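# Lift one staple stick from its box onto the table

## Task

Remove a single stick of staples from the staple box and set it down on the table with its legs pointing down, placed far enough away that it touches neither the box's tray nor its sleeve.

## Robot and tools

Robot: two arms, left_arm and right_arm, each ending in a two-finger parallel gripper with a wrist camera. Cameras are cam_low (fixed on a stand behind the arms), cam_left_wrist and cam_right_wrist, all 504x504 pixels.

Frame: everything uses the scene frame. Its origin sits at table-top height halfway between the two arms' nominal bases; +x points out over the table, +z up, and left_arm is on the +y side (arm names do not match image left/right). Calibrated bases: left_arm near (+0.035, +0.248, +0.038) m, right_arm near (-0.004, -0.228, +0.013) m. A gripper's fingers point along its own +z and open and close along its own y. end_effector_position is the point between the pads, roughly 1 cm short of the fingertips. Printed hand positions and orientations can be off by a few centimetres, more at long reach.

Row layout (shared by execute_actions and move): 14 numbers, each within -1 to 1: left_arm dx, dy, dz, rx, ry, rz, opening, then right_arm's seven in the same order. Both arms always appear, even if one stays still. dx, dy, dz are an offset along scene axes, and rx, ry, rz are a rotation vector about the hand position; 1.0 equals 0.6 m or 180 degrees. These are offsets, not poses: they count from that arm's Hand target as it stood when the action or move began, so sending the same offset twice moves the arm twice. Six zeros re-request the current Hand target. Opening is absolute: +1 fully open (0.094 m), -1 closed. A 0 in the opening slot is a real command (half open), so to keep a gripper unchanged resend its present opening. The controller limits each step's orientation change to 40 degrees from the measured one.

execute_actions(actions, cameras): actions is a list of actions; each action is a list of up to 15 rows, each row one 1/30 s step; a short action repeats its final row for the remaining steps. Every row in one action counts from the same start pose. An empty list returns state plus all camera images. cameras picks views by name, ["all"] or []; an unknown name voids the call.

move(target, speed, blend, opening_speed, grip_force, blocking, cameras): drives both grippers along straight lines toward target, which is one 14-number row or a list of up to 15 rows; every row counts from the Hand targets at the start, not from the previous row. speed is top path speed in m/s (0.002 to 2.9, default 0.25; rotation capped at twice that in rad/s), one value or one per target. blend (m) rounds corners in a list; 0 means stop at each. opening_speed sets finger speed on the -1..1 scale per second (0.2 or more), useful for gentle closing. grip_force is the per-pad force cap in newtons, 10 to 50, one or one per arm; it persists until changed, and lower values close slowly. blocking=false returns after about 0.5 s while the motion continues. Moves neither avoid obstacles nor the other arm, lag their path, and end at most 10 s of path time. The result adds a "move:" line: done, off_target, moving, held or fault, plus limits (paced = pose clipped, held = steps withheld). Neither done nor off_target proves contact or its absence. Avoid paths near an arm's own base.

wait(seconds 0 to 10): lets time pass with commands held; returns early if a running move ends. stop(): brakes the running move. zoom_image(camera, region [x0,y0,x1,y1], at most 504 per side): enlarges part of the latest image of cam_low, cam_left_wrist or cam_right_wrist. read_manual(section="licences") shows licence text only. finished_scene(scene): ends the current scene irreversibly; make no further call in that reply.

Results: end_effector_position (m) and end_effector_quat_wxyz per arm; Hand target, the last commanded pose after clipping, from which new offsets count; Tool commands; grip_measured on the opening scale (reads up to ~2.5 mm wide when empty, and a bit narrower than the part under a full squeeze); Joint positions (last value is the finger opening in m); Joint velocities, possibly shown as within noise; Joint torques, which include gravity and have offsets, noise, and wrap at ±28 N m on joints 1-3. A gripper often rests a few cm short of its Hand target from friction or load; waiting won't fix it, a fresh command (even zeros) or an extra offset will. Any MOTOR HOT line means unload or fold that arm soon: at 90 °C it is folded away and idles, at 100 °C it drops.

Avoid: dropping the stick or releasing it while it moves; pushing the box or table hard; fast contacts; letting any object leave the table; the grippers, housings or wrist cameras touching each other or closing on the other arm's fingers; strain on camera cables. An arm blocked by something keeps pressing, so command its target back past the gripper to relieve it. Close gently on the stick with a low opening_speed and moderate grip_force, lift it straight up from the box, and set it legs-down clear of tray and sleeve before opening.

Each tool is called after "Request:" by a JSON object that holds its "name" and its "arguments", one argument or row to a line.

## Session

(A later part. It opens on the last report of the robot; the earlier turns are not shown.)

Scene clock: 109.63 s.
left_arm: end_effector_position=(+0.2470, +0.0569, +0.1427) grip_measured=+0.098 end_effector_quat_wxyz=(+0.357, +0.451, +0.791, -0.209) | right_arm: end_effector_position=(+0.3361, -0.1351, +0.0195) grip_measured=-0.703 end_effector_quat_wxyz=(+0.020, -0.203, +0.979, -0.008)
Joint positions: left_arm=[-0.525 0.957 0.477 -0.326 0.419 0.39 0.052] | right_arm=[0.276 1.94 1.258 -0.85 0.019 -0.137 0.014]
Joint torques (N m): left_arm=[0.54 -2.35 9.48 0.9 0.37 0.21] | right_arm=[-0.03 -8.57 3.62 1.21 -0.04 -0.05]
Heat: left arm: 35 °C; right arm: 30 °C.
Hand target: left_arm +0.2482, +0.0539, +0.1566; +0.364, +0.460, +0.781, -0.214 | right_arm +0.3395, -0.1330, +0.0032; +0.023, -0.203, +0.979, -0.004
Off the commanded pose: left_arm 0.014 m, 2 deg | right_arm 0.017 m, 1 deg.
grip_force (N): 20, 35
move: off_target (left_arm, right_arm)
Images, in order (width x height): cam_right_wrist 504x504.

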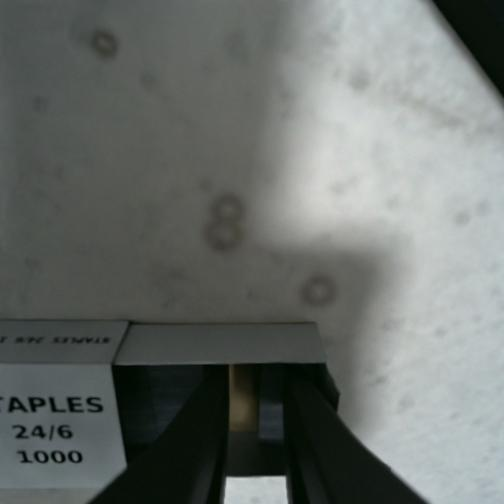

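Request:
{"name": "move", "arguments": {
  "target": [0,0,0,0,0,0,0.1,0.01,0,0.065,0,0,0,-0.7],
  "speed": 0.08,
  "cameras": ["cam_right_wrist"]
}}

Request:
{"name": "zoom_image", "arguments": {
  "camera": "cam_right_wrist",
  "region": [110, 270, 340, 430]
}}

Scene clock: 111.27 s.
left_arm: end_effector_position=(+0.2470, +0.0569, +0.1427) grip_measured=+0.098 end_effector_quat_wxyz=(+0.357, +0.451, +0.791, -0.209) | right_arm: end_effector_position=(+0.3383, -0.1345, +0.0336) grip_measured=-0.703 end_effector_quat_wxyz=(+0.012, -0.204, +0.979, -0.009)
Joint positions: left_arm=[-0.525 0.957 0.477 -0.326 0.419 0.39 0.052] | right_arm=[0.276 1.94 1.319 -0.927 0.019 -0.139 0.014]
Joint torques (N m): left_arm=[0.55 -2.35 9.5 0.9 0.36 0.22] | right_arm=[-0.35 -11.89 7.9 0.31 -0.04 -0.09]
Heat: left arm: 35 °C; right arm: 30 °C.
Hand target: left_arm +0.2482, +0.0539, +0.1566; +0.364, +0.460, +0.781, -0.214 | right_arm +0.3455, -0.1330, +0.0422; +0.023, -0.203, +0.979, -0.004
Off the commanded pose: left_arm 0.014 m, 2 deg | right_arm 0.011 m, 1 deg.
grip_force (N): 20, 35
move: off_target (left_arm, right_arm)
Images, in order (width x height): cam_right_wrist 504x504.

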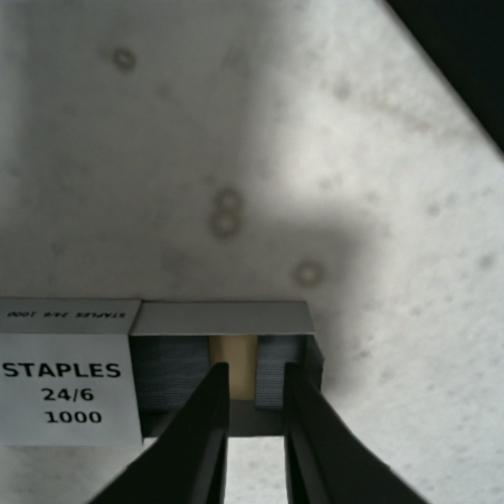

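Scaled by 2.191.

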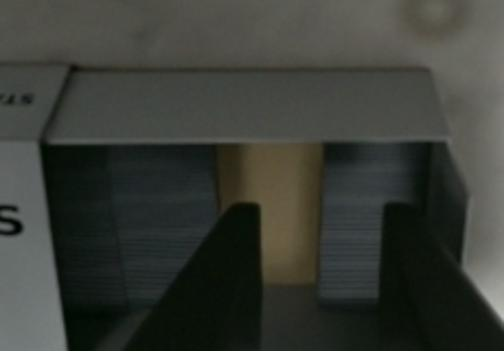

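Request:
{"name": "move", "arguments": {
  "target": [0,0,0,0,0,0,0.1,-0.006,0.0105,-0.018,0,0,0,-0.65],
  "speed": 0.08,
  "cameras": ["cam_right_wrist"]
}}

Request:
{"name": "zoom_image", "arguments": {
  "camera": "cam_right_wrist",
  "region": [110, 270, 340, 430]
}}

Scene clock: 114.07 s.
left_arm: end_effector_position=(+0.2470, +0.0569, +0.1427) grip_measured=+0.098 end_effector_quat_wxyz=(+0.357, +0.451, +0.791, -0.209) | right_arm: end_effector_position=(+0.3384, -0.1305, +0.0336) grip_measured=-0.653 end_effector_quat_wxyz=(+0.015, -0.206, +0.978, -0.008)
Joint positions: left_arm=[-0.525 0.957 0.477 -0.326 0.419 0.39 0.052] | right_arm=[0.287 1.94 1.319 -0.922 0.019 -0.133 0.016]
Joint torques (N m): left_arm=[0.53 -2.36 9.48 0.9 0.36 0.21] | right_arm=[0.42 -11.14 5.18 0.75 -0.03 0.07]
Heat: left arm: 35 °C; right arm: 30 °C.
Hand target: left_arm +0.2482, +0.0539, +0.1566; +0.364, +0.460, +0.781, -0.214 | right_arm +0.3419, -0.1267, +0.0314; +0.023, -0.203, +0.979, -0.004
Off the commanded pose: left_arm 0.014 m, 2 deg | right_arm 0.006 m, 1 deg.
grip_force (N): 20, 35
move: off_target (left_arm)
Images, in order (width x height): cam_right_wrist 504x504.

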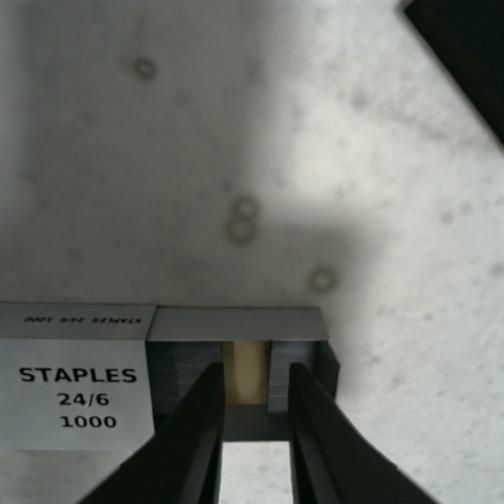

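Scaled by 2.191.

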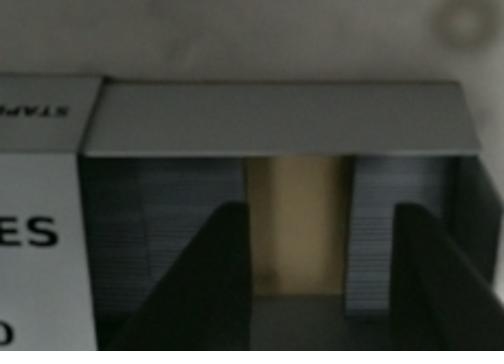

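Request:
{"name": "move", "arguments": {
  "target": [0,0,0,0,0,0,0.1,0,-0.002,-0.047,0,0,0,-0.65],
  "speed": 0.05
}}

Request:
{"name": "move", "arguments": {
  "target": [0,0,0,0,0,0,0.1,0,0,0,0,0,0,-0.82],
  "opening_speed": 0.25
}}

Request:
{"name": "move", "arguments": {
  "target": [0,0,0,0,0,0,0.1,0.008,0,0.065,0,0,0,-0.82],
  "speed": 0.08,
  "cameras": ["cam_right_wrist"]
}}

Request:
{"name": "zoom_image", "arguments": {
  "camera": "cam_right_wrist",
  "region": [110, 270, 340, 430]
}}

Scene clock: 115.53 s.
left_arm: end_effector_position=(+0.2470, +0.0569, +0.1427) grip_measured=+0.098 end_effector_quat_wxyz=(+0.357, +0.451, +0.791, -0.209) | right_arm: end_effector_position=(+0.3384, -0.1305, +0.0200) grip_measured=-0.653 end_effector_quat_wxyz=(+0.019, -0.205, +0.979, -0.005)
Joint positions: left_arm=[-0.525 0.957 0.477 -0.326 0.419 0.39 0.052] | right_arm=[0.284 1.952 1.278 -0.859 0.013 -0.133 0.016]
Joint torques (N m): left_arm=[0.54 -2.33 9.5 0.9 0.36 0.21] | right_arm=[0.14 -8.73 3.49 1.24 -0.04 0.04]
Heat: left arm: 35 °C; right arm: 30 °C.
Hand target: left_arm +0.2482, +0.0539, +0.1566; +0.364, +0.460, +0.781, -0.214 | right_arm +0.3419, -0.1279, +0.0032; +0.023, -0.203, +0.979, -0.004
Off the commanded pose: left_arm 0.014 m, 2 deg | right_arm 0.017 m, 1 deg.
grip_force (N): 20, 35
move: off_target (left_arm, right_arm)

Scene clock: 116.73 s.
left_arm: end_effector_position=(+0.2470, +0.0569, +0.1427) grip_measured=+0.098 end_effector_quat_wxyz=(+0.357, +0.451, +0.791, -0.209) | right_arm: end_effector_position=(+0.3397, -0.1315, +0.0198) grip_measured=-0.817 end_effector_quat_wxyz=(+0.022, -0.205, +0.979, -0.009)
Joint positions: left_arm=[-0.525 0.957 0.477 -0.326 0.419 0.39 0.052] | right_arm=[0.284 1.952 1.276 -0.853 0.021 -0.133 0.009]
Joint torques (N m): left_arm=[0.55 -2.35 9.51 0.9 0.36 0.21] | right_arm=[0.13 -8.73 3.69 1.17 -0.05 0.05]
Heat: left arm: 35 °C; right arm: 30 °C.
Hand target: left_arm +0.2482, +0.0539, +0.1566; +0.364, +0.460, +0.781, -0.214 | right_arm +0.3419, -0.1279, +0.0032; +0.023, -0.203, +0.979, -0.004
Off the commanded pose: left_arm 0.014 m, 2 deg | right_arm 0.017 m, 1 deg.
grip_force (N): 20, 35
move: off_target (left_arm, right_arm)

Scene clock: 118.33 s.
left_arm: end_effector_position=(+0.2470, +0.0569, +0.1427) grip_measured=+0.098 end_effector_quat_wxyz=(+0.357, +0.451, +0.791, -0.209) | right_arm: end_effector_position=(+0.3395, -0.1316, +0.0324) grip_measured=-0.817 end_effector_quat_wxyz=(+0.010, -0.205, +0.979, -0.010)
Joint positions: left_arm=[-0.525 0.957 0.477 -0.326 0.419 0.39 0.052] | right_arm=[0.284 1.952 1.332 -0.932 0.021 -0.133 0.009]
Joint torques (N m): left_arm=[0.54 -2.35 9.5 0.9 0.36 0.21] | right_arm=[-0.12 -12.3 7.91 0.3 -0.05 0]
Heat: left arm: 35 °C; right arm: 30 °C.
Hand target: left_arm +0.2482, +0.0539, +0.1566; +0.364, +0.460, +0.781, -0.214 | right_arm +0.3467, -0.1279, +0.0422; +0.023, -0.203, +0.979, -0.004
Off the commanded pose: left_arm 0.014 m, 2 deg | right_arm 0.013 m, 2 deg.
grip_force (N): 20, 35
move: off_target (left_arm, right_arm)
Images, in order (width x height): cam_right_wrist 504x504.

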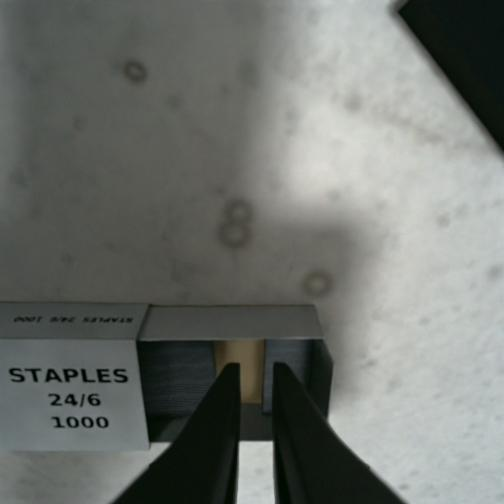

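Scaled by 2.191.

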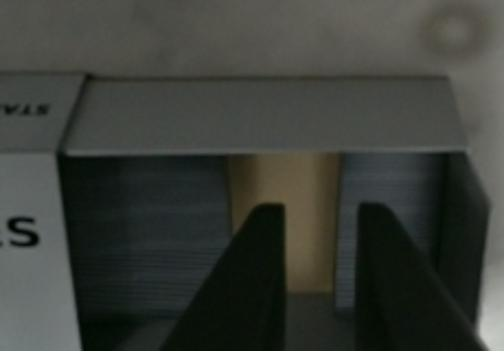

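Request:
{"name": "move", "arguments": {
  "target": [0,0,0,0,0,0,0.1,-0.0037,-0.016,-0.018,0,0,0,-0.68],
  "speed": 0.08,
  "cameras": ["cam_right_wrist"]
}}

Request:
{"name": "zoom_image", "arguments": {
  "camera": "cam_right_wrist",
  "region": [110, 270, 340, 430]
}}

Scene clock: 120.30 s.
left_arm: end_effector_position=(+0.2470, +0.0569, +0.1427) grip_measured=+0.098 end_effector_quat_wxyz=(+0.357, +0.451, +0.791, -0.209) | right_arm: end_effector_position=(+0.3408, -0.1403, +0.0299) grip_measured=-0.683 end_effector_quat_wxyz=(+0.010, -0.202, +0.979, -0.010)
Joint positions: left_arm=[-0.525 0.957 0.477 -0.326 0.419 0.39 0.052] | right_arm=[0.259 1.952 1.321 -0.921 0.021 -0.151 0.015]
Joint torques (N m): left_arm=[0.54 -2.36 9.51 0.9 0.36 0.21] | right_arm=[-0.27 -12.37 4.9 0.73 -0.06 -0.08]
Heat: left arm: 35 °C; right arm: 30 °C.
Hand target: left_arm +0.2482, +0.0539, +0.1566; +0.364, +0.460, +0.781, -0.214 | right_arm +0.3445, -0.1375, +0.0314; +0.023, -0.203, +0.979, -0.004
Off the commanded pose: left_arm 0.014 m, 2 deg | right_arm 0.005 m, 2 deg.
grip_force (N): 20, 35
move: off_target (left_arm)
Images, in order (width x height): cam_right_wrist 504x504.

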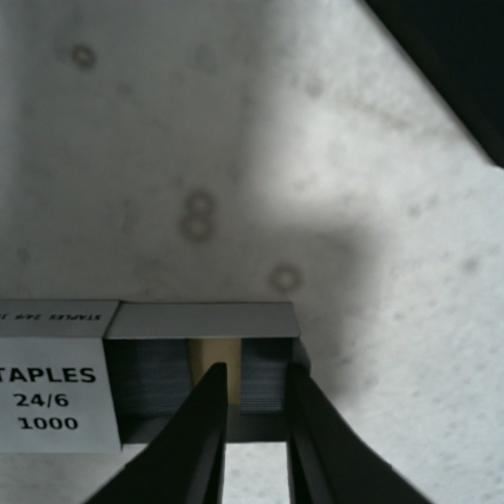

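Scaled by 2.191.

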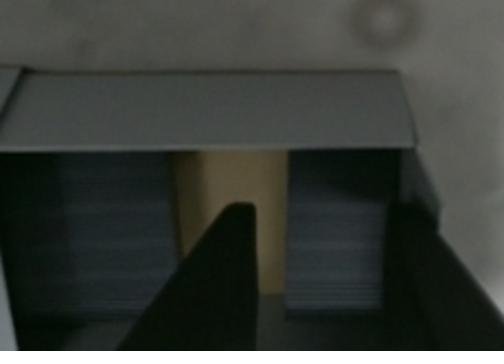

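Request:
{"name": "move", "arguments": {
  "target": [0,0,0,0,0,0,0.1,0,0,-0.03,0,0,0,-0.57],
  "speed": 0.05,
  "cameras": ["cam_right_wrist"]
}}

Request:
{"name": "zoom_image", "arguments": {
  "camera": "cam_right_wrist",
  "region": [110, 290, 340, 450]
}}

Scene clock: 121.93 s.
left_arm: end_effector_position=(+0.2470, +0.0569, +0.1427) grip_measured=+0.098 end_effector_quat_wxyz=(+0.357, +0.451, +0.791, -0.209) | right_arm: end_effector_position=(+0.3428, -0.1398, +0.0208) grip_measured=-0.573 end_effector_quat_wxyz=(+0.022, -0.202, +0.979, -0.009)
Joint positions: left_arm=[-0.525 0.957 0.477 -0.326 0.419 0.39 0.052] | right_arm=[0.259 1.952 1.281 -0.856 0.021 -0.151 0.02]
Joint torques (N m): left_arm=[0.54 -2.37 9.51 0.9 0.36 0.22] | right_arm=[-0.28 -10.06 4.88 0.79 -0.07 -0.08]
Heat: left arm: 35 °C; right arm: 30 °C.
Hand target: left_arm +0.2482, +0.0539, +0.1566; +0.364, +0.460, +0.781, -0.214 | right_arm +0.3445, -0.1375, +0.0134; +0.023, -0.203, +0.979, -0.004
Off the commanded pose: left_arm 0.014 m, 2 deg | right_arm 0.008 m, 1 deg.
grip_force (N): 20, 35
move: off_target (left_arm)
Images, in order (width x height): cam_right_wrist 504x504.

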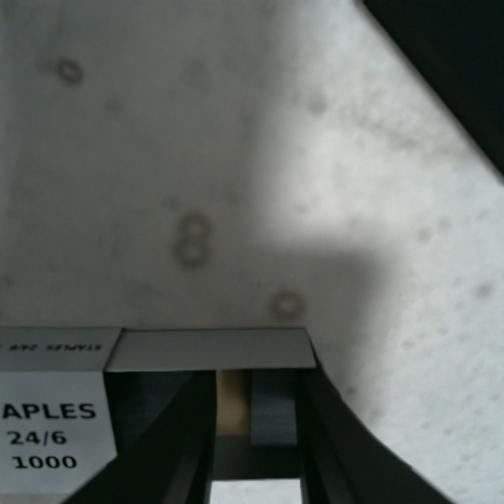

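Scaled by 2.191.

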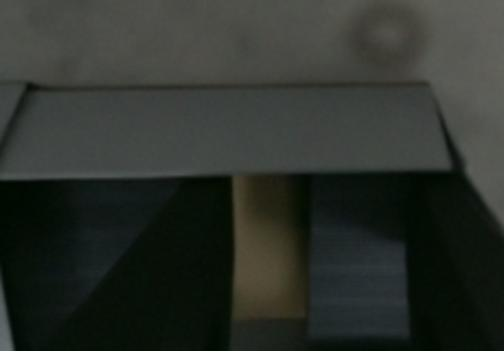

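Request:
{"name": "move", "arguments": {
  "target": [0,0,0,0,0,0,0.1,0,0,0.012,0,0,0,-0.46],
  "speed": 0.05
}}

Request:
{"name": "move", "arguments": {
  "target": [0,0,0,0,0,0,0.1,0,0,-0.032,0,0,0,-0.46],
  "speed": 0.05,
  "cameras": ["cam_right_wrist"]
}}

Request:
{"name": "zoom_image", "arguments": {
  "camera": "cam_right_wrist",
  "region": [110, 290, 340, 450]
}}

Scene clock: 123.97 s.
left_arm: end_effector_position=(+0.2470, +0.0569, +0.1427) grip_measured=+0.098 end_effector_quat_wxyz=(+0.357, +0.451, +0.791, -0.209) | right_arm: end_effector_position=(+0.3430, -0.1403, +0.0208) grip_measured=-0.463 end_effector_quat_wxyz=(+0.022, -0.201, +0.979, -0.009)
Joint positions: left_arm=[-0.525 0.957 0.477 -0.326 0.419 0.39 0.052] | right_arm=[0.258 1.952 1.281 -0.856 0.021 -0.151 0.025]
Joint torques (N m): left_arm=[0.54 -2.35 9.51 0.9 0.36 0.21] | right_arm=[-0.31 -10.96 6.05 0.48 -0.06 -0.08]
Heat: left arm: 36 °C; right arm: 30 °C.
Hand target: left_arm +0.2482, +0.0539, +0.1566; +0.364, +0.460, +0.781, -0.214 | right_arm +0.3445, -0.1375, +0.0206; +0.023, -0.203, +0.979, -0.004
Off the commanded pose: left_arm 0.014 m, 2 deg | right_arm 0.003 m, 1 deg.
grip_force (N): 20, 35
move: off_target (left_arm)

Scene clock: 124.97 s.
left_arm: end_effector_position=(+0.2470, +0.0569, +0.1427) grip_measured=+0.098 end_effector_quat_wxyz=(+0.357, +0.451, +0.791, -0.209) | right_arm: end_effector_position=(+0.3432, -0.1403, +0.0198) grip_measured=-0.463 end_effector_quat_wxyz=(+0.024, -0.202, +0.979, -0.009)
Joint positions: left_arm=[-0.525 0.957 0.477 -0.326 0.419 0.39 0.052] | right_arm=[0.258 1.952 1.276 -0.849 0.021 -0.153 0.025]
Joint torques (N m): left_arm=[0.54 -2.37 9.5 0.9 0.36 0.21] | right_arm=[-0.25 -8.54 3.33 1.21 -0.07 -0.06]
Heat: left arm: 36 °C; right arm: 30 °C.
Hand target: left_arm +0.2482, +0.0539, +0.1566; +0.364, +0.460, +0.781, -0.214 | right_arm +0.3445, -0.1375, +0.0014; +0.023, -0.203, +0.979, -0.004
Off the commanded pose: left_arm 0.014 m, 2 deg | right_arm 0.019 m, 1 deg.
grip_force (N): 20, 35
move: off_target (left_arm, right_arm)
Images, in order (width x height): cam_right_wrist 504x504.

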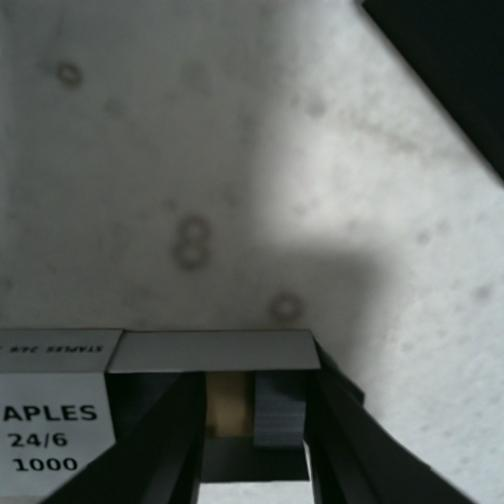

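Scaled by 2.191.

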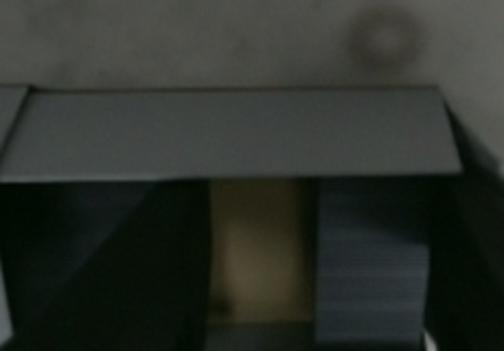

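Request:
{"name": "move", "arguments": {
  "target": [0,0,0,0,0,0,0.1,0,0,0.03,0,0,0,-0.38],
  "speed": 0.05
}}

Request:
{"name": "move", "arguments": {
  "target": [0,0,0,0,0,0,0.1,0,0,-0.034,0,0,0,-0.38],
  "speed": 0.05,
  "cameras": ["cam_right_wrist"]
}}

Request:
{"name": "zoom_image", "arguments": {
  "camera": "cam_right_wrist",
  "region": [110, 290, 400, 500]
}}

Scene clock: 126.37 s.
left_arm: end_effector_position=(+0.2470, +0.0569, +0.1427) grip_measured=+0.098 end_effector_quat_wxyz=(+0.357, +0.451, +0.791, -0.209) | right_arm: end_effector_position=(+0.3443, -0.1408, +0.0202) grip_measured=-0.383 end_effector_quat_wxyz=(+0.025, -0.201, +0.979, -0.010)
Joint positions: left_arm=[-0.525 0.957 0.477 -0.326 0.419 0.39 0.052] | right_arm=[0.256 1.952 1.278 -0.847 0.022 -0.153 0.029]
Joint torques (N m): left_arm=[0.53 -2.36 9.5 0.9 0.35 0.21] | right_arm=[-0.09 -10.8 6.16 0.45 -0.08 -0.07]
Heat: left arm: 36 °C; right arm: 30 °C.
Hand target: left_arm +0.2482, +0.0539, +0.1566; +0.364, +0.460, +0.781, -0.214 | right_arm +0.3445, -0.1375, +0.0194; +0.023, -0.203, +0.979, -0.004
Off the commanded pose: left_arm 0.014 m, 2 deg | right_arm 0.003 m, 1 deg.
grip_force (N): 20, 35
move: off_target (left_arm)

Scene clock: 127.37 s.
left_arm: end_effector_position=(+0.2470, +0.0569, +0.1427) grip_measured=+0.098 end_effector_quat_wxyz=(+0.357, +0.451, +0.791, -0.209) | right_arm: end_effector_position=(+0.3440, -0.1409, +0.0195) grip_measured=-0.383 end_effector_quat_wxyz=(+0.025, -0.201, +0.979, -0.010)
Joint positions: left_arm=[-0.525 0.957 0.477 -0.326 0.419 0.39 0.052] | right_arm=[0.256 1.952 1.275 -0.844 0.022 -0.153 0.029]
Joint torques (N m): left_arm=[0.55 -2.36 9.5 0.9 0.36 0.21] | right_arm=[-0.1 -8.27 3.04 1.26 -0.07 -0.05]
Heat: left arm: 36 °C; right arm: 30 °C.
Hand target: left_arm +0.2482, +0.0539, +0.1566; +0.364, +0.460, +0.781, -0.214 | right_arm +0.3445, -0.1375, -0.0010; +0.023, -0.203, +0.979, -0.004
Off the commanded pose: left_arm 0.014 m, 2 deg | right_arm 0.021 m, 1 deg.
grip_force (N): 20, 35
move: off_target (left_arm, right_arm)
Images, in order (width x height): cam_right_wrist 504x504.

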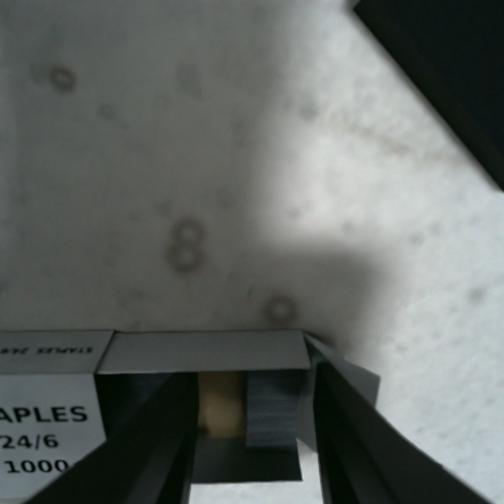

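Scaled by 1.738.

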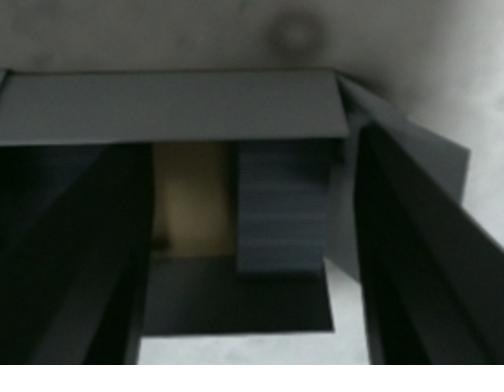

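Request:
{"name": "move", "arguments": {
  "target": [0,0,0,0,0,0,0.1,0.002,-0.007,0.036,0,0,0,-0.46],
  "speed": 0.05,
  "opening_speed": 0.3,
  "cameras": ["cam_right_wrist"]
}}

Request:
{"name": "zoom_image", "arguments": {
  "camera": "cam_right_wrist",
  "region": [110, 290, 400, 500]
}}

Scene clock: 130.80 s.
left_arm: end_effector_position=(+0.2470, +0.0569, +0.1427) grip_measured=+0.098 end_effector_quat_wxyz=(+0.357, +0.451, +0.791, -0.209) | right_arm: end_effector_position=(+0.3423, -0.1408, +0.0145) grip_measured=-0.457 end_effector_quat_wxyz=(+0.022, -0.202, +0.979, -0.007)
Joint positions: left_arm=[-0.525 0.957 0.477 -0.326 0.419 0.39 0.052] | right_arm=[0.255 1.96 1.264 -0.832 0.016 -0.156 0.025]
Joint torques (N m): left_arm=[0.54 -2.33 9.51 0.9 0.35 0.21] | right_arm=[-0.43 -11.62 7.43 0.23 -0.08 -0.08]
Heat: left arm: 36 °C; right arm: 30 °C.
Hand target: left_arm +0.2482, +0.0539, +0.1566; +0.364, +0.460, +0.781, -0.214 | right_arm +0.3457, -0.1417, +0.0206; +0.023, -0.203, +0.979, -0.004
Off the commanded pose: left_arm 0.014 m, 2 deg | right_arm 0.007 m, 0 deg.
grip_force (N): 20, 35
move: off_target (left_arm)
Images, in order (width x height): cam_right_wrist 504x504.

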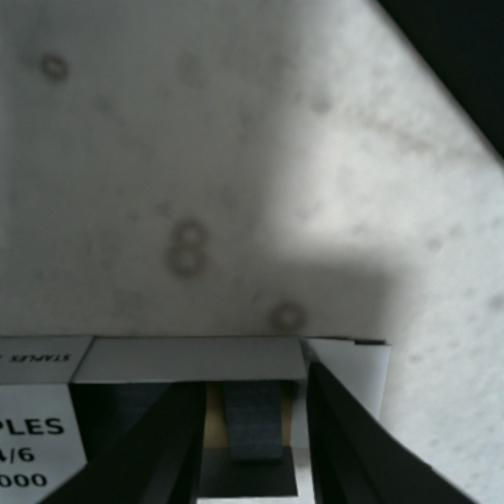

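Scaled by 1.738.

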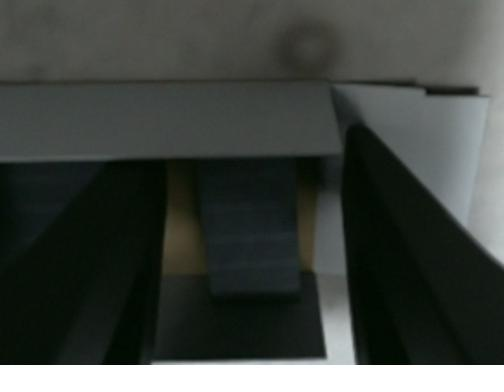

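Request:
{"name": "move", "arguments": {
  "target": [0,0,0,0,0,0,0.1,0,0,-0.004,0,0,0,-0.78],
  "speed": 0.05,
  "opening_speed": 0.25,
  "grip_force": [20,25],
  "cameras": ["cam_right_wrist"]
}}

Request:
{"name": "zoom_image", "arguments": {
  "camera": "cam_right_wrist",
  "region": [110, 290, 400, 500]
}}

Scene clock: 133.03 s.
left_arm: end_effector_position=(+0.2470, +0.0569, +0.1427) grip_measured=+0.098 end_effector_quat_wxyz=(+0.357, +0.451, +0.791, -0.209) | right_arm: end_effector_position=(+0.3410, -0.1405, +0.0144) grip_measured=-0.724 end_effector_quat_wxyz=(+0.020, -0.203, +0.979, -0.007)
Joint positions: left_arm=[-0.525 0.957 0.477 -0.326 0.419 0.39 0.052] | right_arm=[0.256 1.96 1.264 -0.836 0.016 -0.157 0.013]
Joint torques (N m): left_arm=[0.54 -2.33 9.51 0.9 0.35 0.21] | right_arm=[-0.44 -11.25 7.04 0.36 -0.08 -0.09]
Heat: left arm: 36 °C; right arm: 30 °C.
Hand target: left_arm +0.2482, +0.0539, +0.1566; +0.364, +0.460, +0.781, -0.214 | right_arm +0.3457, -0.1417, +0.0182; +0.023, -0.203, +0.979, -0.004
Off the commanded pose: left_arm 0.014 m, 2 deg | right_arm 0.006 m, 1 deg.
grip_force (N): 20, 25
move: off_target (left_arm)
Images, in order (width x height): cam_right_wrist 504x504.

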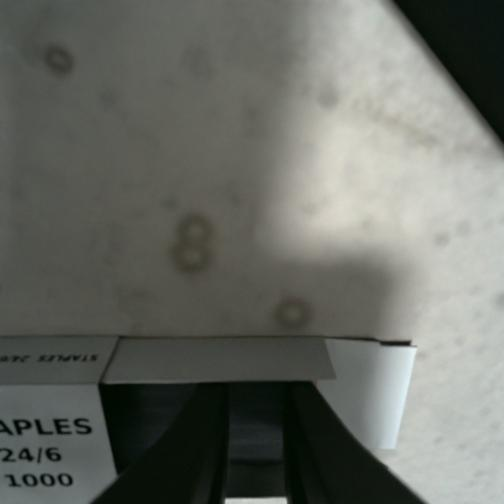

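Scaled by 1.738.

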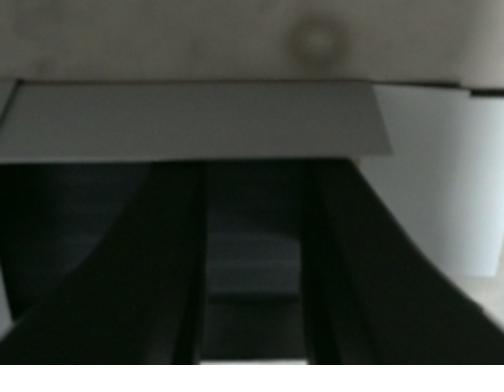

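Request:
{"name": "move", "arguments": {
  "target": [0,0,0,0,0,0,0.1,0,0,0.19,0,0,0,-0.82],
  "speed": 0.1,
  "cameras": ["cam_right_wrist"]
}}

Scene clock: 135.27 s.
left_arm: end_effector_position=(+0.2470, +0.0569, +0.1427) grip_measured=+0.098 end_effector_quat_wxyz=(+0.357, +0.451, +0.791, -0.209) | right_arm: end_effector_position=(+0.3404, -0.1418, +0.1121) grip_measured=-0.724 end_effector_quat_wxyz=(-0.003, -0.207, +0.978, -0.011)
Joint positions: left_arm=[-0.525 0.957 0.477 -0.326 0.419 0.39 0.052] | right_arm=[0.256 1.901 1.588 -1.264 0.022 -0.163 0.013]
Joint torques (N m): left_arm=[0.55 -2.37 9.51 0.9 0.35 0.21] | right_arm=[-0.42 -14.65 8.31 0.21 -0.07 -0.09]
Heat: left arm: 36 °C; right arm: 30 °C.
Hand target: left_arm +0.2482, +0.0539, +0.1566; +0.364, +0.460, +0.781, -0.214 | right_arm +0.3457, -0.1417, +0.1322; +0.023, -0.203, +0.979, -0.004
Off the commanded pose: left_arm 0.014 m, 2 deg | right_arm 0.021 m, 3 deg.
grip_force (N): 20, 25
move: off_target (left_arm, right_arm)
Images, in order (width x height): cam_right_wrist 504x504.

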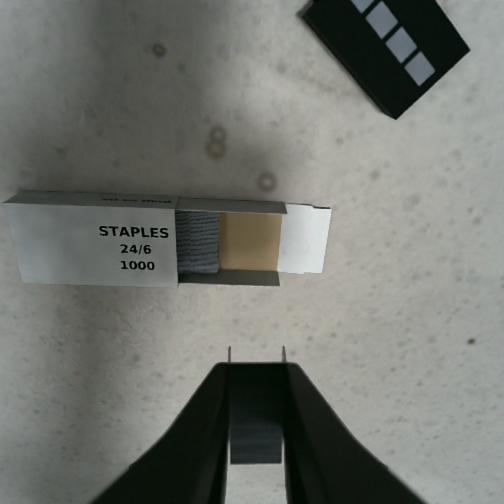

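Request:
{"name": "zoom_image", "arguments": {
  "camera": "cam_right_wrist",
  "region": [190, 320, 320, 480]
}}

Scaled by 3.150.

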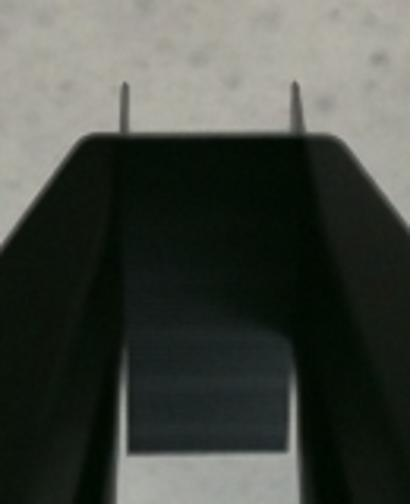

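Request:
{"name": "move", "arguments": {
  "target": [
    [0,0,0,0,0,0,0.1,-0.12,-0.26,-0.05,0,0,0,-0.82],
    [0,0,0,0,0,0,0.1,-0.125,-0.263,-0.155,0,0,0,-0.82]
  ],
  "speed": [0.25,0.12],
  "blend": [0.03,0],
  "cameras": ["cam_right_wrist"]
}}

Scene clock: 139.40 s.
left_arm: end_effector_position=(+0.2470, +0.0569, +0.1427) grip_measured=+0.098 end_effector_quat_wxyz=(+0.357, +0.451, +0.791, -0.209) | right_arm: end_effector_position=(+0.2673, -0.3015, +0.0431) grip_measured=-0.724 end_effector_quat_wxyz=(+0.014, -0.200, +0.980, -0.013)
Joint positions: left_arm=[-0.525 0.957 0.477 -0.326 0.419 0.39 0.052] | right_arm=[-0.258 1.651 0.999 -0.881 0.011 -0.665 0.013]
Joint torques (N m): left_arm=[0.55 -2.36 9.51 0.9 0.36 0.21] | right_arm=[-0.42 -7.35 5.01 0.74 -0.24 -0.09]
Heat: left arm: 36 °C; right arm: 29 °C.
Hand target: left_arm +0.2482, +0.0539, +0.1566; +0.364, +0.460, +0.781, -0.214 | right_arm +0.2707, -0.2995, +0.0392; +0.023, -0.203, +0.979, -0.004
Off the commanded pose: left_arm 0.014 m, 2 deg | right_arm 0.005 m, 2 deg.
grip_force (N): 20, 25
move: off_target (left_arm)
Images, in order (width x height): cam_right_wrist 504x504.

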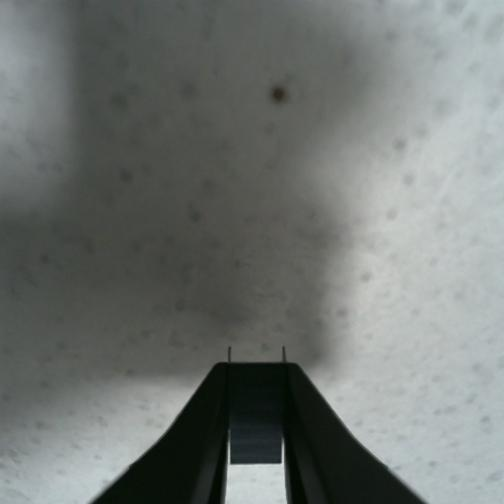

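Request:
{"name": "move", "arguments": {
  "target": [0,0,0,0,0,0,0.1,0,0,-0.038,0,0,0,-0.82],
  "speed": 0.06
}}

Request:
{"name": "move", "arguments": {
  "target": [0,0,0,0,0,0,0.1,0,0,-0.01,0,0,0,-0.82],
  "speed": 0.03,
  "cameras": ["cam_right_wrist"]
}}

Scene clock: 140.87 s.
left_arm: end_effector_position=(+0.2470, +0.0569, +0.1427) grip_measured=+0.098 end_effector_quat_wxyz=(+0.357, +0.451, +0.791, -0.209) | right_arm: end_effector_position=(+0.2676, -0.3015, +0.0205) grip_measured=-0.724 end_effector_quat_wxyz=(+0.014, -0.200, +0.980, -0.013)
Joint positions: left_arm=[-0.525 0.957 0.477 -0.326 0.419 0.39 0.052] | right_arm=[-0.258 1.693 0.945 -0.786 0.011 -0.665 0.013]
Joint torques (N m): left_arm=[0.54 -2.33 9.5 0.9 0.36 0.21] | right_arm=[-0.43 -7.45 4.72 0.77 -0.24 -0.09]
Heat: left arm: 36 °C; right arm: 29 °C.
Hand target: left_arm +0.2482, +0.0539, +0.1566; +0.364, +0.460, +0.781, -0.214 | right_arm +0.2707, -0.2995, +0.0164; +0.023, -0.203, +0.979, -0.004
Off the commanded pose: left_arm 0.014 m, 2 deg | right_arm 0.006 m, 2 deg.
grip_force (N): 20, 25
move: off_target (left_arm)

Scene clock: 141.93 s.
left_arm: end_effector_position=(+0.2470, +0.0569, +0.1427) grip_measured=+0.098 end_effector_quat_wxyz=(+0.357, +0.451, +0.791, -0.209) | right_arm: end_effector_position=(+0.2679, -0.3016, +0.0151) grip_measured=-0.724 end_effector_quat_wxyz=(+0.015, -0.200, +0.980, -0.014)
Joint positions: left_arm=[-0.525 0.957 0.477 -0.326 0.419 0.39 0.052] | right_arm=[-0.258 1.703 0.933 -0.761 0.011 -0.665 0.013]
Joint torques (N m): left_arm=[0.54 -2.36 9.52 0.9 0.36 0.21] | right_arm=[-0.43 -7.39 4.64 0.79 -0.25 -0.08]
Heat: left arm: 36 °C; right arm: 29 °C.
Hand target: left_arm +0.2482, +0.0539, +0.1566; +0.364, +0.460, +0.781, -0.214 | right_arm +0.2707, -0.2995, +0.0104; +0.023, -0.203, +0.979, -0.004
Off the commanded pose: left_arm 0.014 m, 2 deg | right_arm 0.006 m, 1 deg.
grip_force (N): 20, 25
move: off_target (left_arm)
Images, in order (width x height): cam_right_wrist 504x504.

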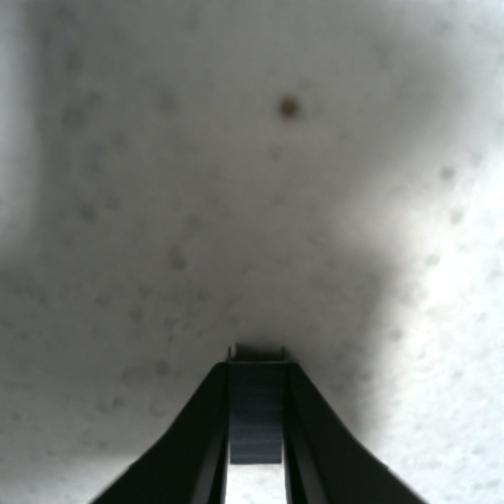

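Still free. Continue down slowly.

Request:
{"name": "move", "arguments": {
  "target": [0,0,0,0,0,0,0.1,0,0,-0.006,0,0,0,-0.82],
  "speed": 0.02
}}

Request:
{"name": "move", "arguments": {
  "target": [0,0,0,0,0,0,0.1,0,0,-0.005,0,0,0,-0.82],
  "speed": 0.02,
  "cameras": ["cam_right_wrist"]
}}

Request:
{"name": "zoom_image", "arguments": {
  "camera": "cam_right_wrist",
  "region": [190, 320, 320, 480]
}}

Scene clock: 143.17 s.
left_arm: end_effector_position=(+0.2470, +0.0569, +0.1427) grip_measured=+0.098 end_effector_quat_wxyz=(+0.357, +0.451, +0.791, -0.209) | right_arm: end_effector_position=(+0.2686, -0.3018, +0.0130) grip_measured=-0.724 end_effector_quat_wxyz=(+0.016, -0.200, +0.979, -0.014)
Joint positions: left_arm=[-0.525 0.957 0.477 -0.326 0.419 0.39 0.052] | right_arm=[-0.258 1.708 0.928 -0.749 0.011 -0.665 0.013]
Joint torques (N m): left_arm=[0.54 -2.36 9.5 0.9 0.36 0.21] | right_arm=[-0.43 -7.17 4.44 0.8 -0.25 -0.09]
Heat: left arm: 36 °C; right arm: 29 °C.
Hand target: left_arm +0.2482, +0.0539, +0.1566; +0.364, +0.460, +0.781, -0.214 | right_arm +0.2707, -0.2995, +0.0068; +0.023, -0.203, +0.979, -0.004
Off the commanded pose: left_arm 0.014 m, 2 deg | right_arm 0.007 m, 1 deg.
grip_force (N): 20, 25
move: off_target (left_arm)

Scene clock: 144.33 s.
left_arm: end_effector_position=(+0.2470, +0.0569, +0.1427) grip_measured=+0.098 end_effector_quat_wxyz=(+0.357, +0.451, +0.791, -0.209) | right_arm: end_effector_position=(+0.2699, -0.3022, +0.0127) grip_measured=-0.724 end_effector_quat_wxyz=(+0.019, -0.201, +0.979, -0.016)
Joint positions: left_arm=[-0.525 0.957 0.477 -0.326 0.419 0.39 0.052] | right_arm=[-0.258 1.708 0.927 -0.741 0.011 -0.667 0.013]
Joint torques (N m): left_arm=[0.54 -2.32 9.51 0.9 0.35 0.21] | right_arm=[-0.44 -6.71 4.01 0.9 -0.24 -0.09]
Heat: left arm: 36 °C; right arm: 29 °C.
Hand target: left_arm +0.2482, +0.0539, +0.1566; +0.364, +0.460, +0.781, -0.214 | right_arm +0.2707, -0.2995, +0.0038; +0.023, -0.203, +0.979, -0.004
Off the commanded pose: left_arm 0.014 m, 2 deg | right_arm 0.009 m, 1 deg.
grip_force (N): 20, 25
move: off_target (left_arm)
Images, in order (width x height): cam_right_wrist 504x504.

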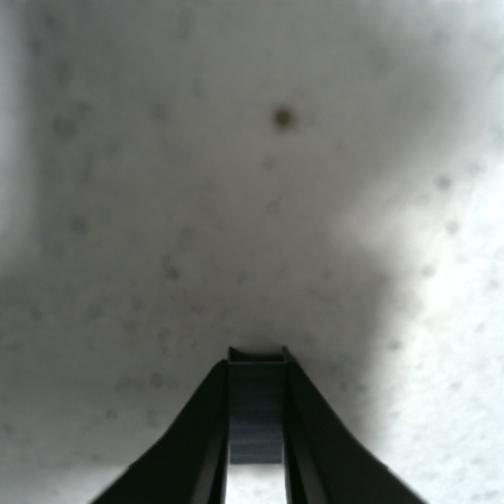

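Scaled by 3.150.

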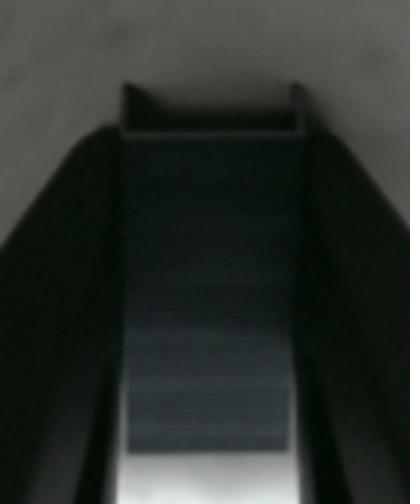

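Request:
{"name": "move", "arguments": {
  "target": [0,0,0,0,0,0,0.1,0,0,0.004,0,0,0,-0.52],
  "opening_speed": 0.2,
  "cameras": ["cam_right_wrist"]
}}

Request:
{"name": "move", "arguments": {
  "target": [0,0,0,0,0,0,0.1,0.005,0,0.2,0,0,0,-0.52],
  "speed": 0.1,
  "cameras": ["cam_right_wrist"]
}}

Scene clock: 147.43 s.
left_arm: end_effector_position=(+0.2470, +0.0569, +0.1427) grip_measured=+0.098 end_effector_quat_wxyz=(+0.357, +0.451, +0.791, -0.209) | right_arm: end_effector_position=(+0.2708, -0.3047, +0.0128) grip_measured=-0.523 end_effector_quat_wxyz=(+0.022, -0.198, +0.980, -0.017)
Joint positions: left_arm=[-0.525 0.957 0.477 -0.326 0.419 0.39 0.052] | right_arm=[-0.265 1.708 0.927 -0.735 0.011 -0.668 0.022]
Joint torques (N m): left_arm=[0.55 -2.35 9.5 0.9 0.36 0.21] | right_arm=[-0.27 -7.08 4.45 0.71 -0.24 -0.08]
Heat: left arm: 36 °C; right arm: 29 °C.
Hand target: left_arm +0.2482, +0.0539, +0.1566; +0.364, +0.460, +0.781, -0.214 | right_arm +0.2707, -0.2995, +0.0062; +0.023, -0.203, +0.979, -0.004
Off the commanded pose: left_arm 0.014 m, 2 deg | right_arm 0.008 m, 2 deg.
grip_force (N): 20, 25
move: off_target (left_arm)
Images, in order (width x height): cam_right_wrist 504x504.

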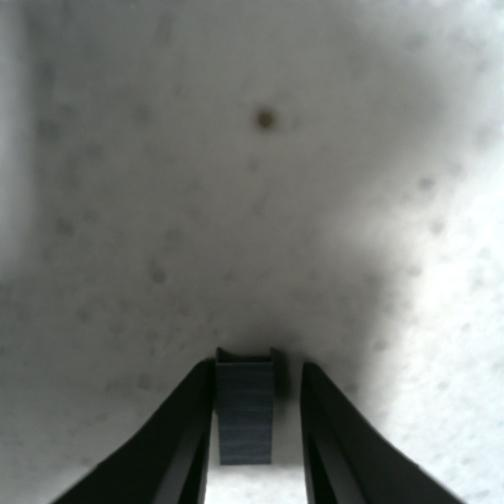

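Scene clock: 149.57 s.
left_arm: end_effector_position=(+0.2470, +0.0569, +0.1427) grip_measured=+0.098 end_effector_quat_wxyz=(+0.357, +0.451, +0.791, -0.209) | right_arm: end_effector_position=(+0.2675, -0.3038, +0.1111) grip_measured=-0.523 end_effector_quat_wxyz=(-0.002, -0.198, +0.980, -0.006)
Joint positions: left_arm=[-0.525 0.957 0.477 -0.326 0.419 0.39 0.052] | right_arm=[-0.265 1.616 1.243 -1.195 0.011 -0.668 0.022]
Joint torques (N m): left_arm=[0.54 -2.35 9.5 0.9 0.36 0.21] | right_arm=[-0.05 -10.86 8.25 0.23 -0.23 -0.06]
Heat: left arm: 36 °C; right arm: 29 °C.
Hand target: left_arm +0.2482, +0.0539, +0.1566; +0.364, +0.460, +0.781, -0.214 | right_arm +0.2737, -0.2995, +0.1262; +0.023, -0.203, +0.979, -0.004
Off the commanded pose: left_arm 0.014 m, 2 deg | right_arm 0.017 m, 3 deg.
grip_force (N): 20, 25
move: off_target (left_arm, right_arm)
Images, in order (width x height): cam_right_wrist 504x504.

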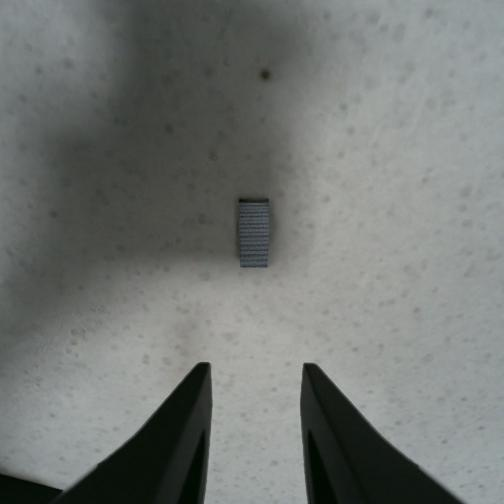

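Stick is standing legs down, clear of the box.

Request:
{"name": "finished_scene", "arguments": {
  "scene": 2
}}

The scene is finished: the task was done.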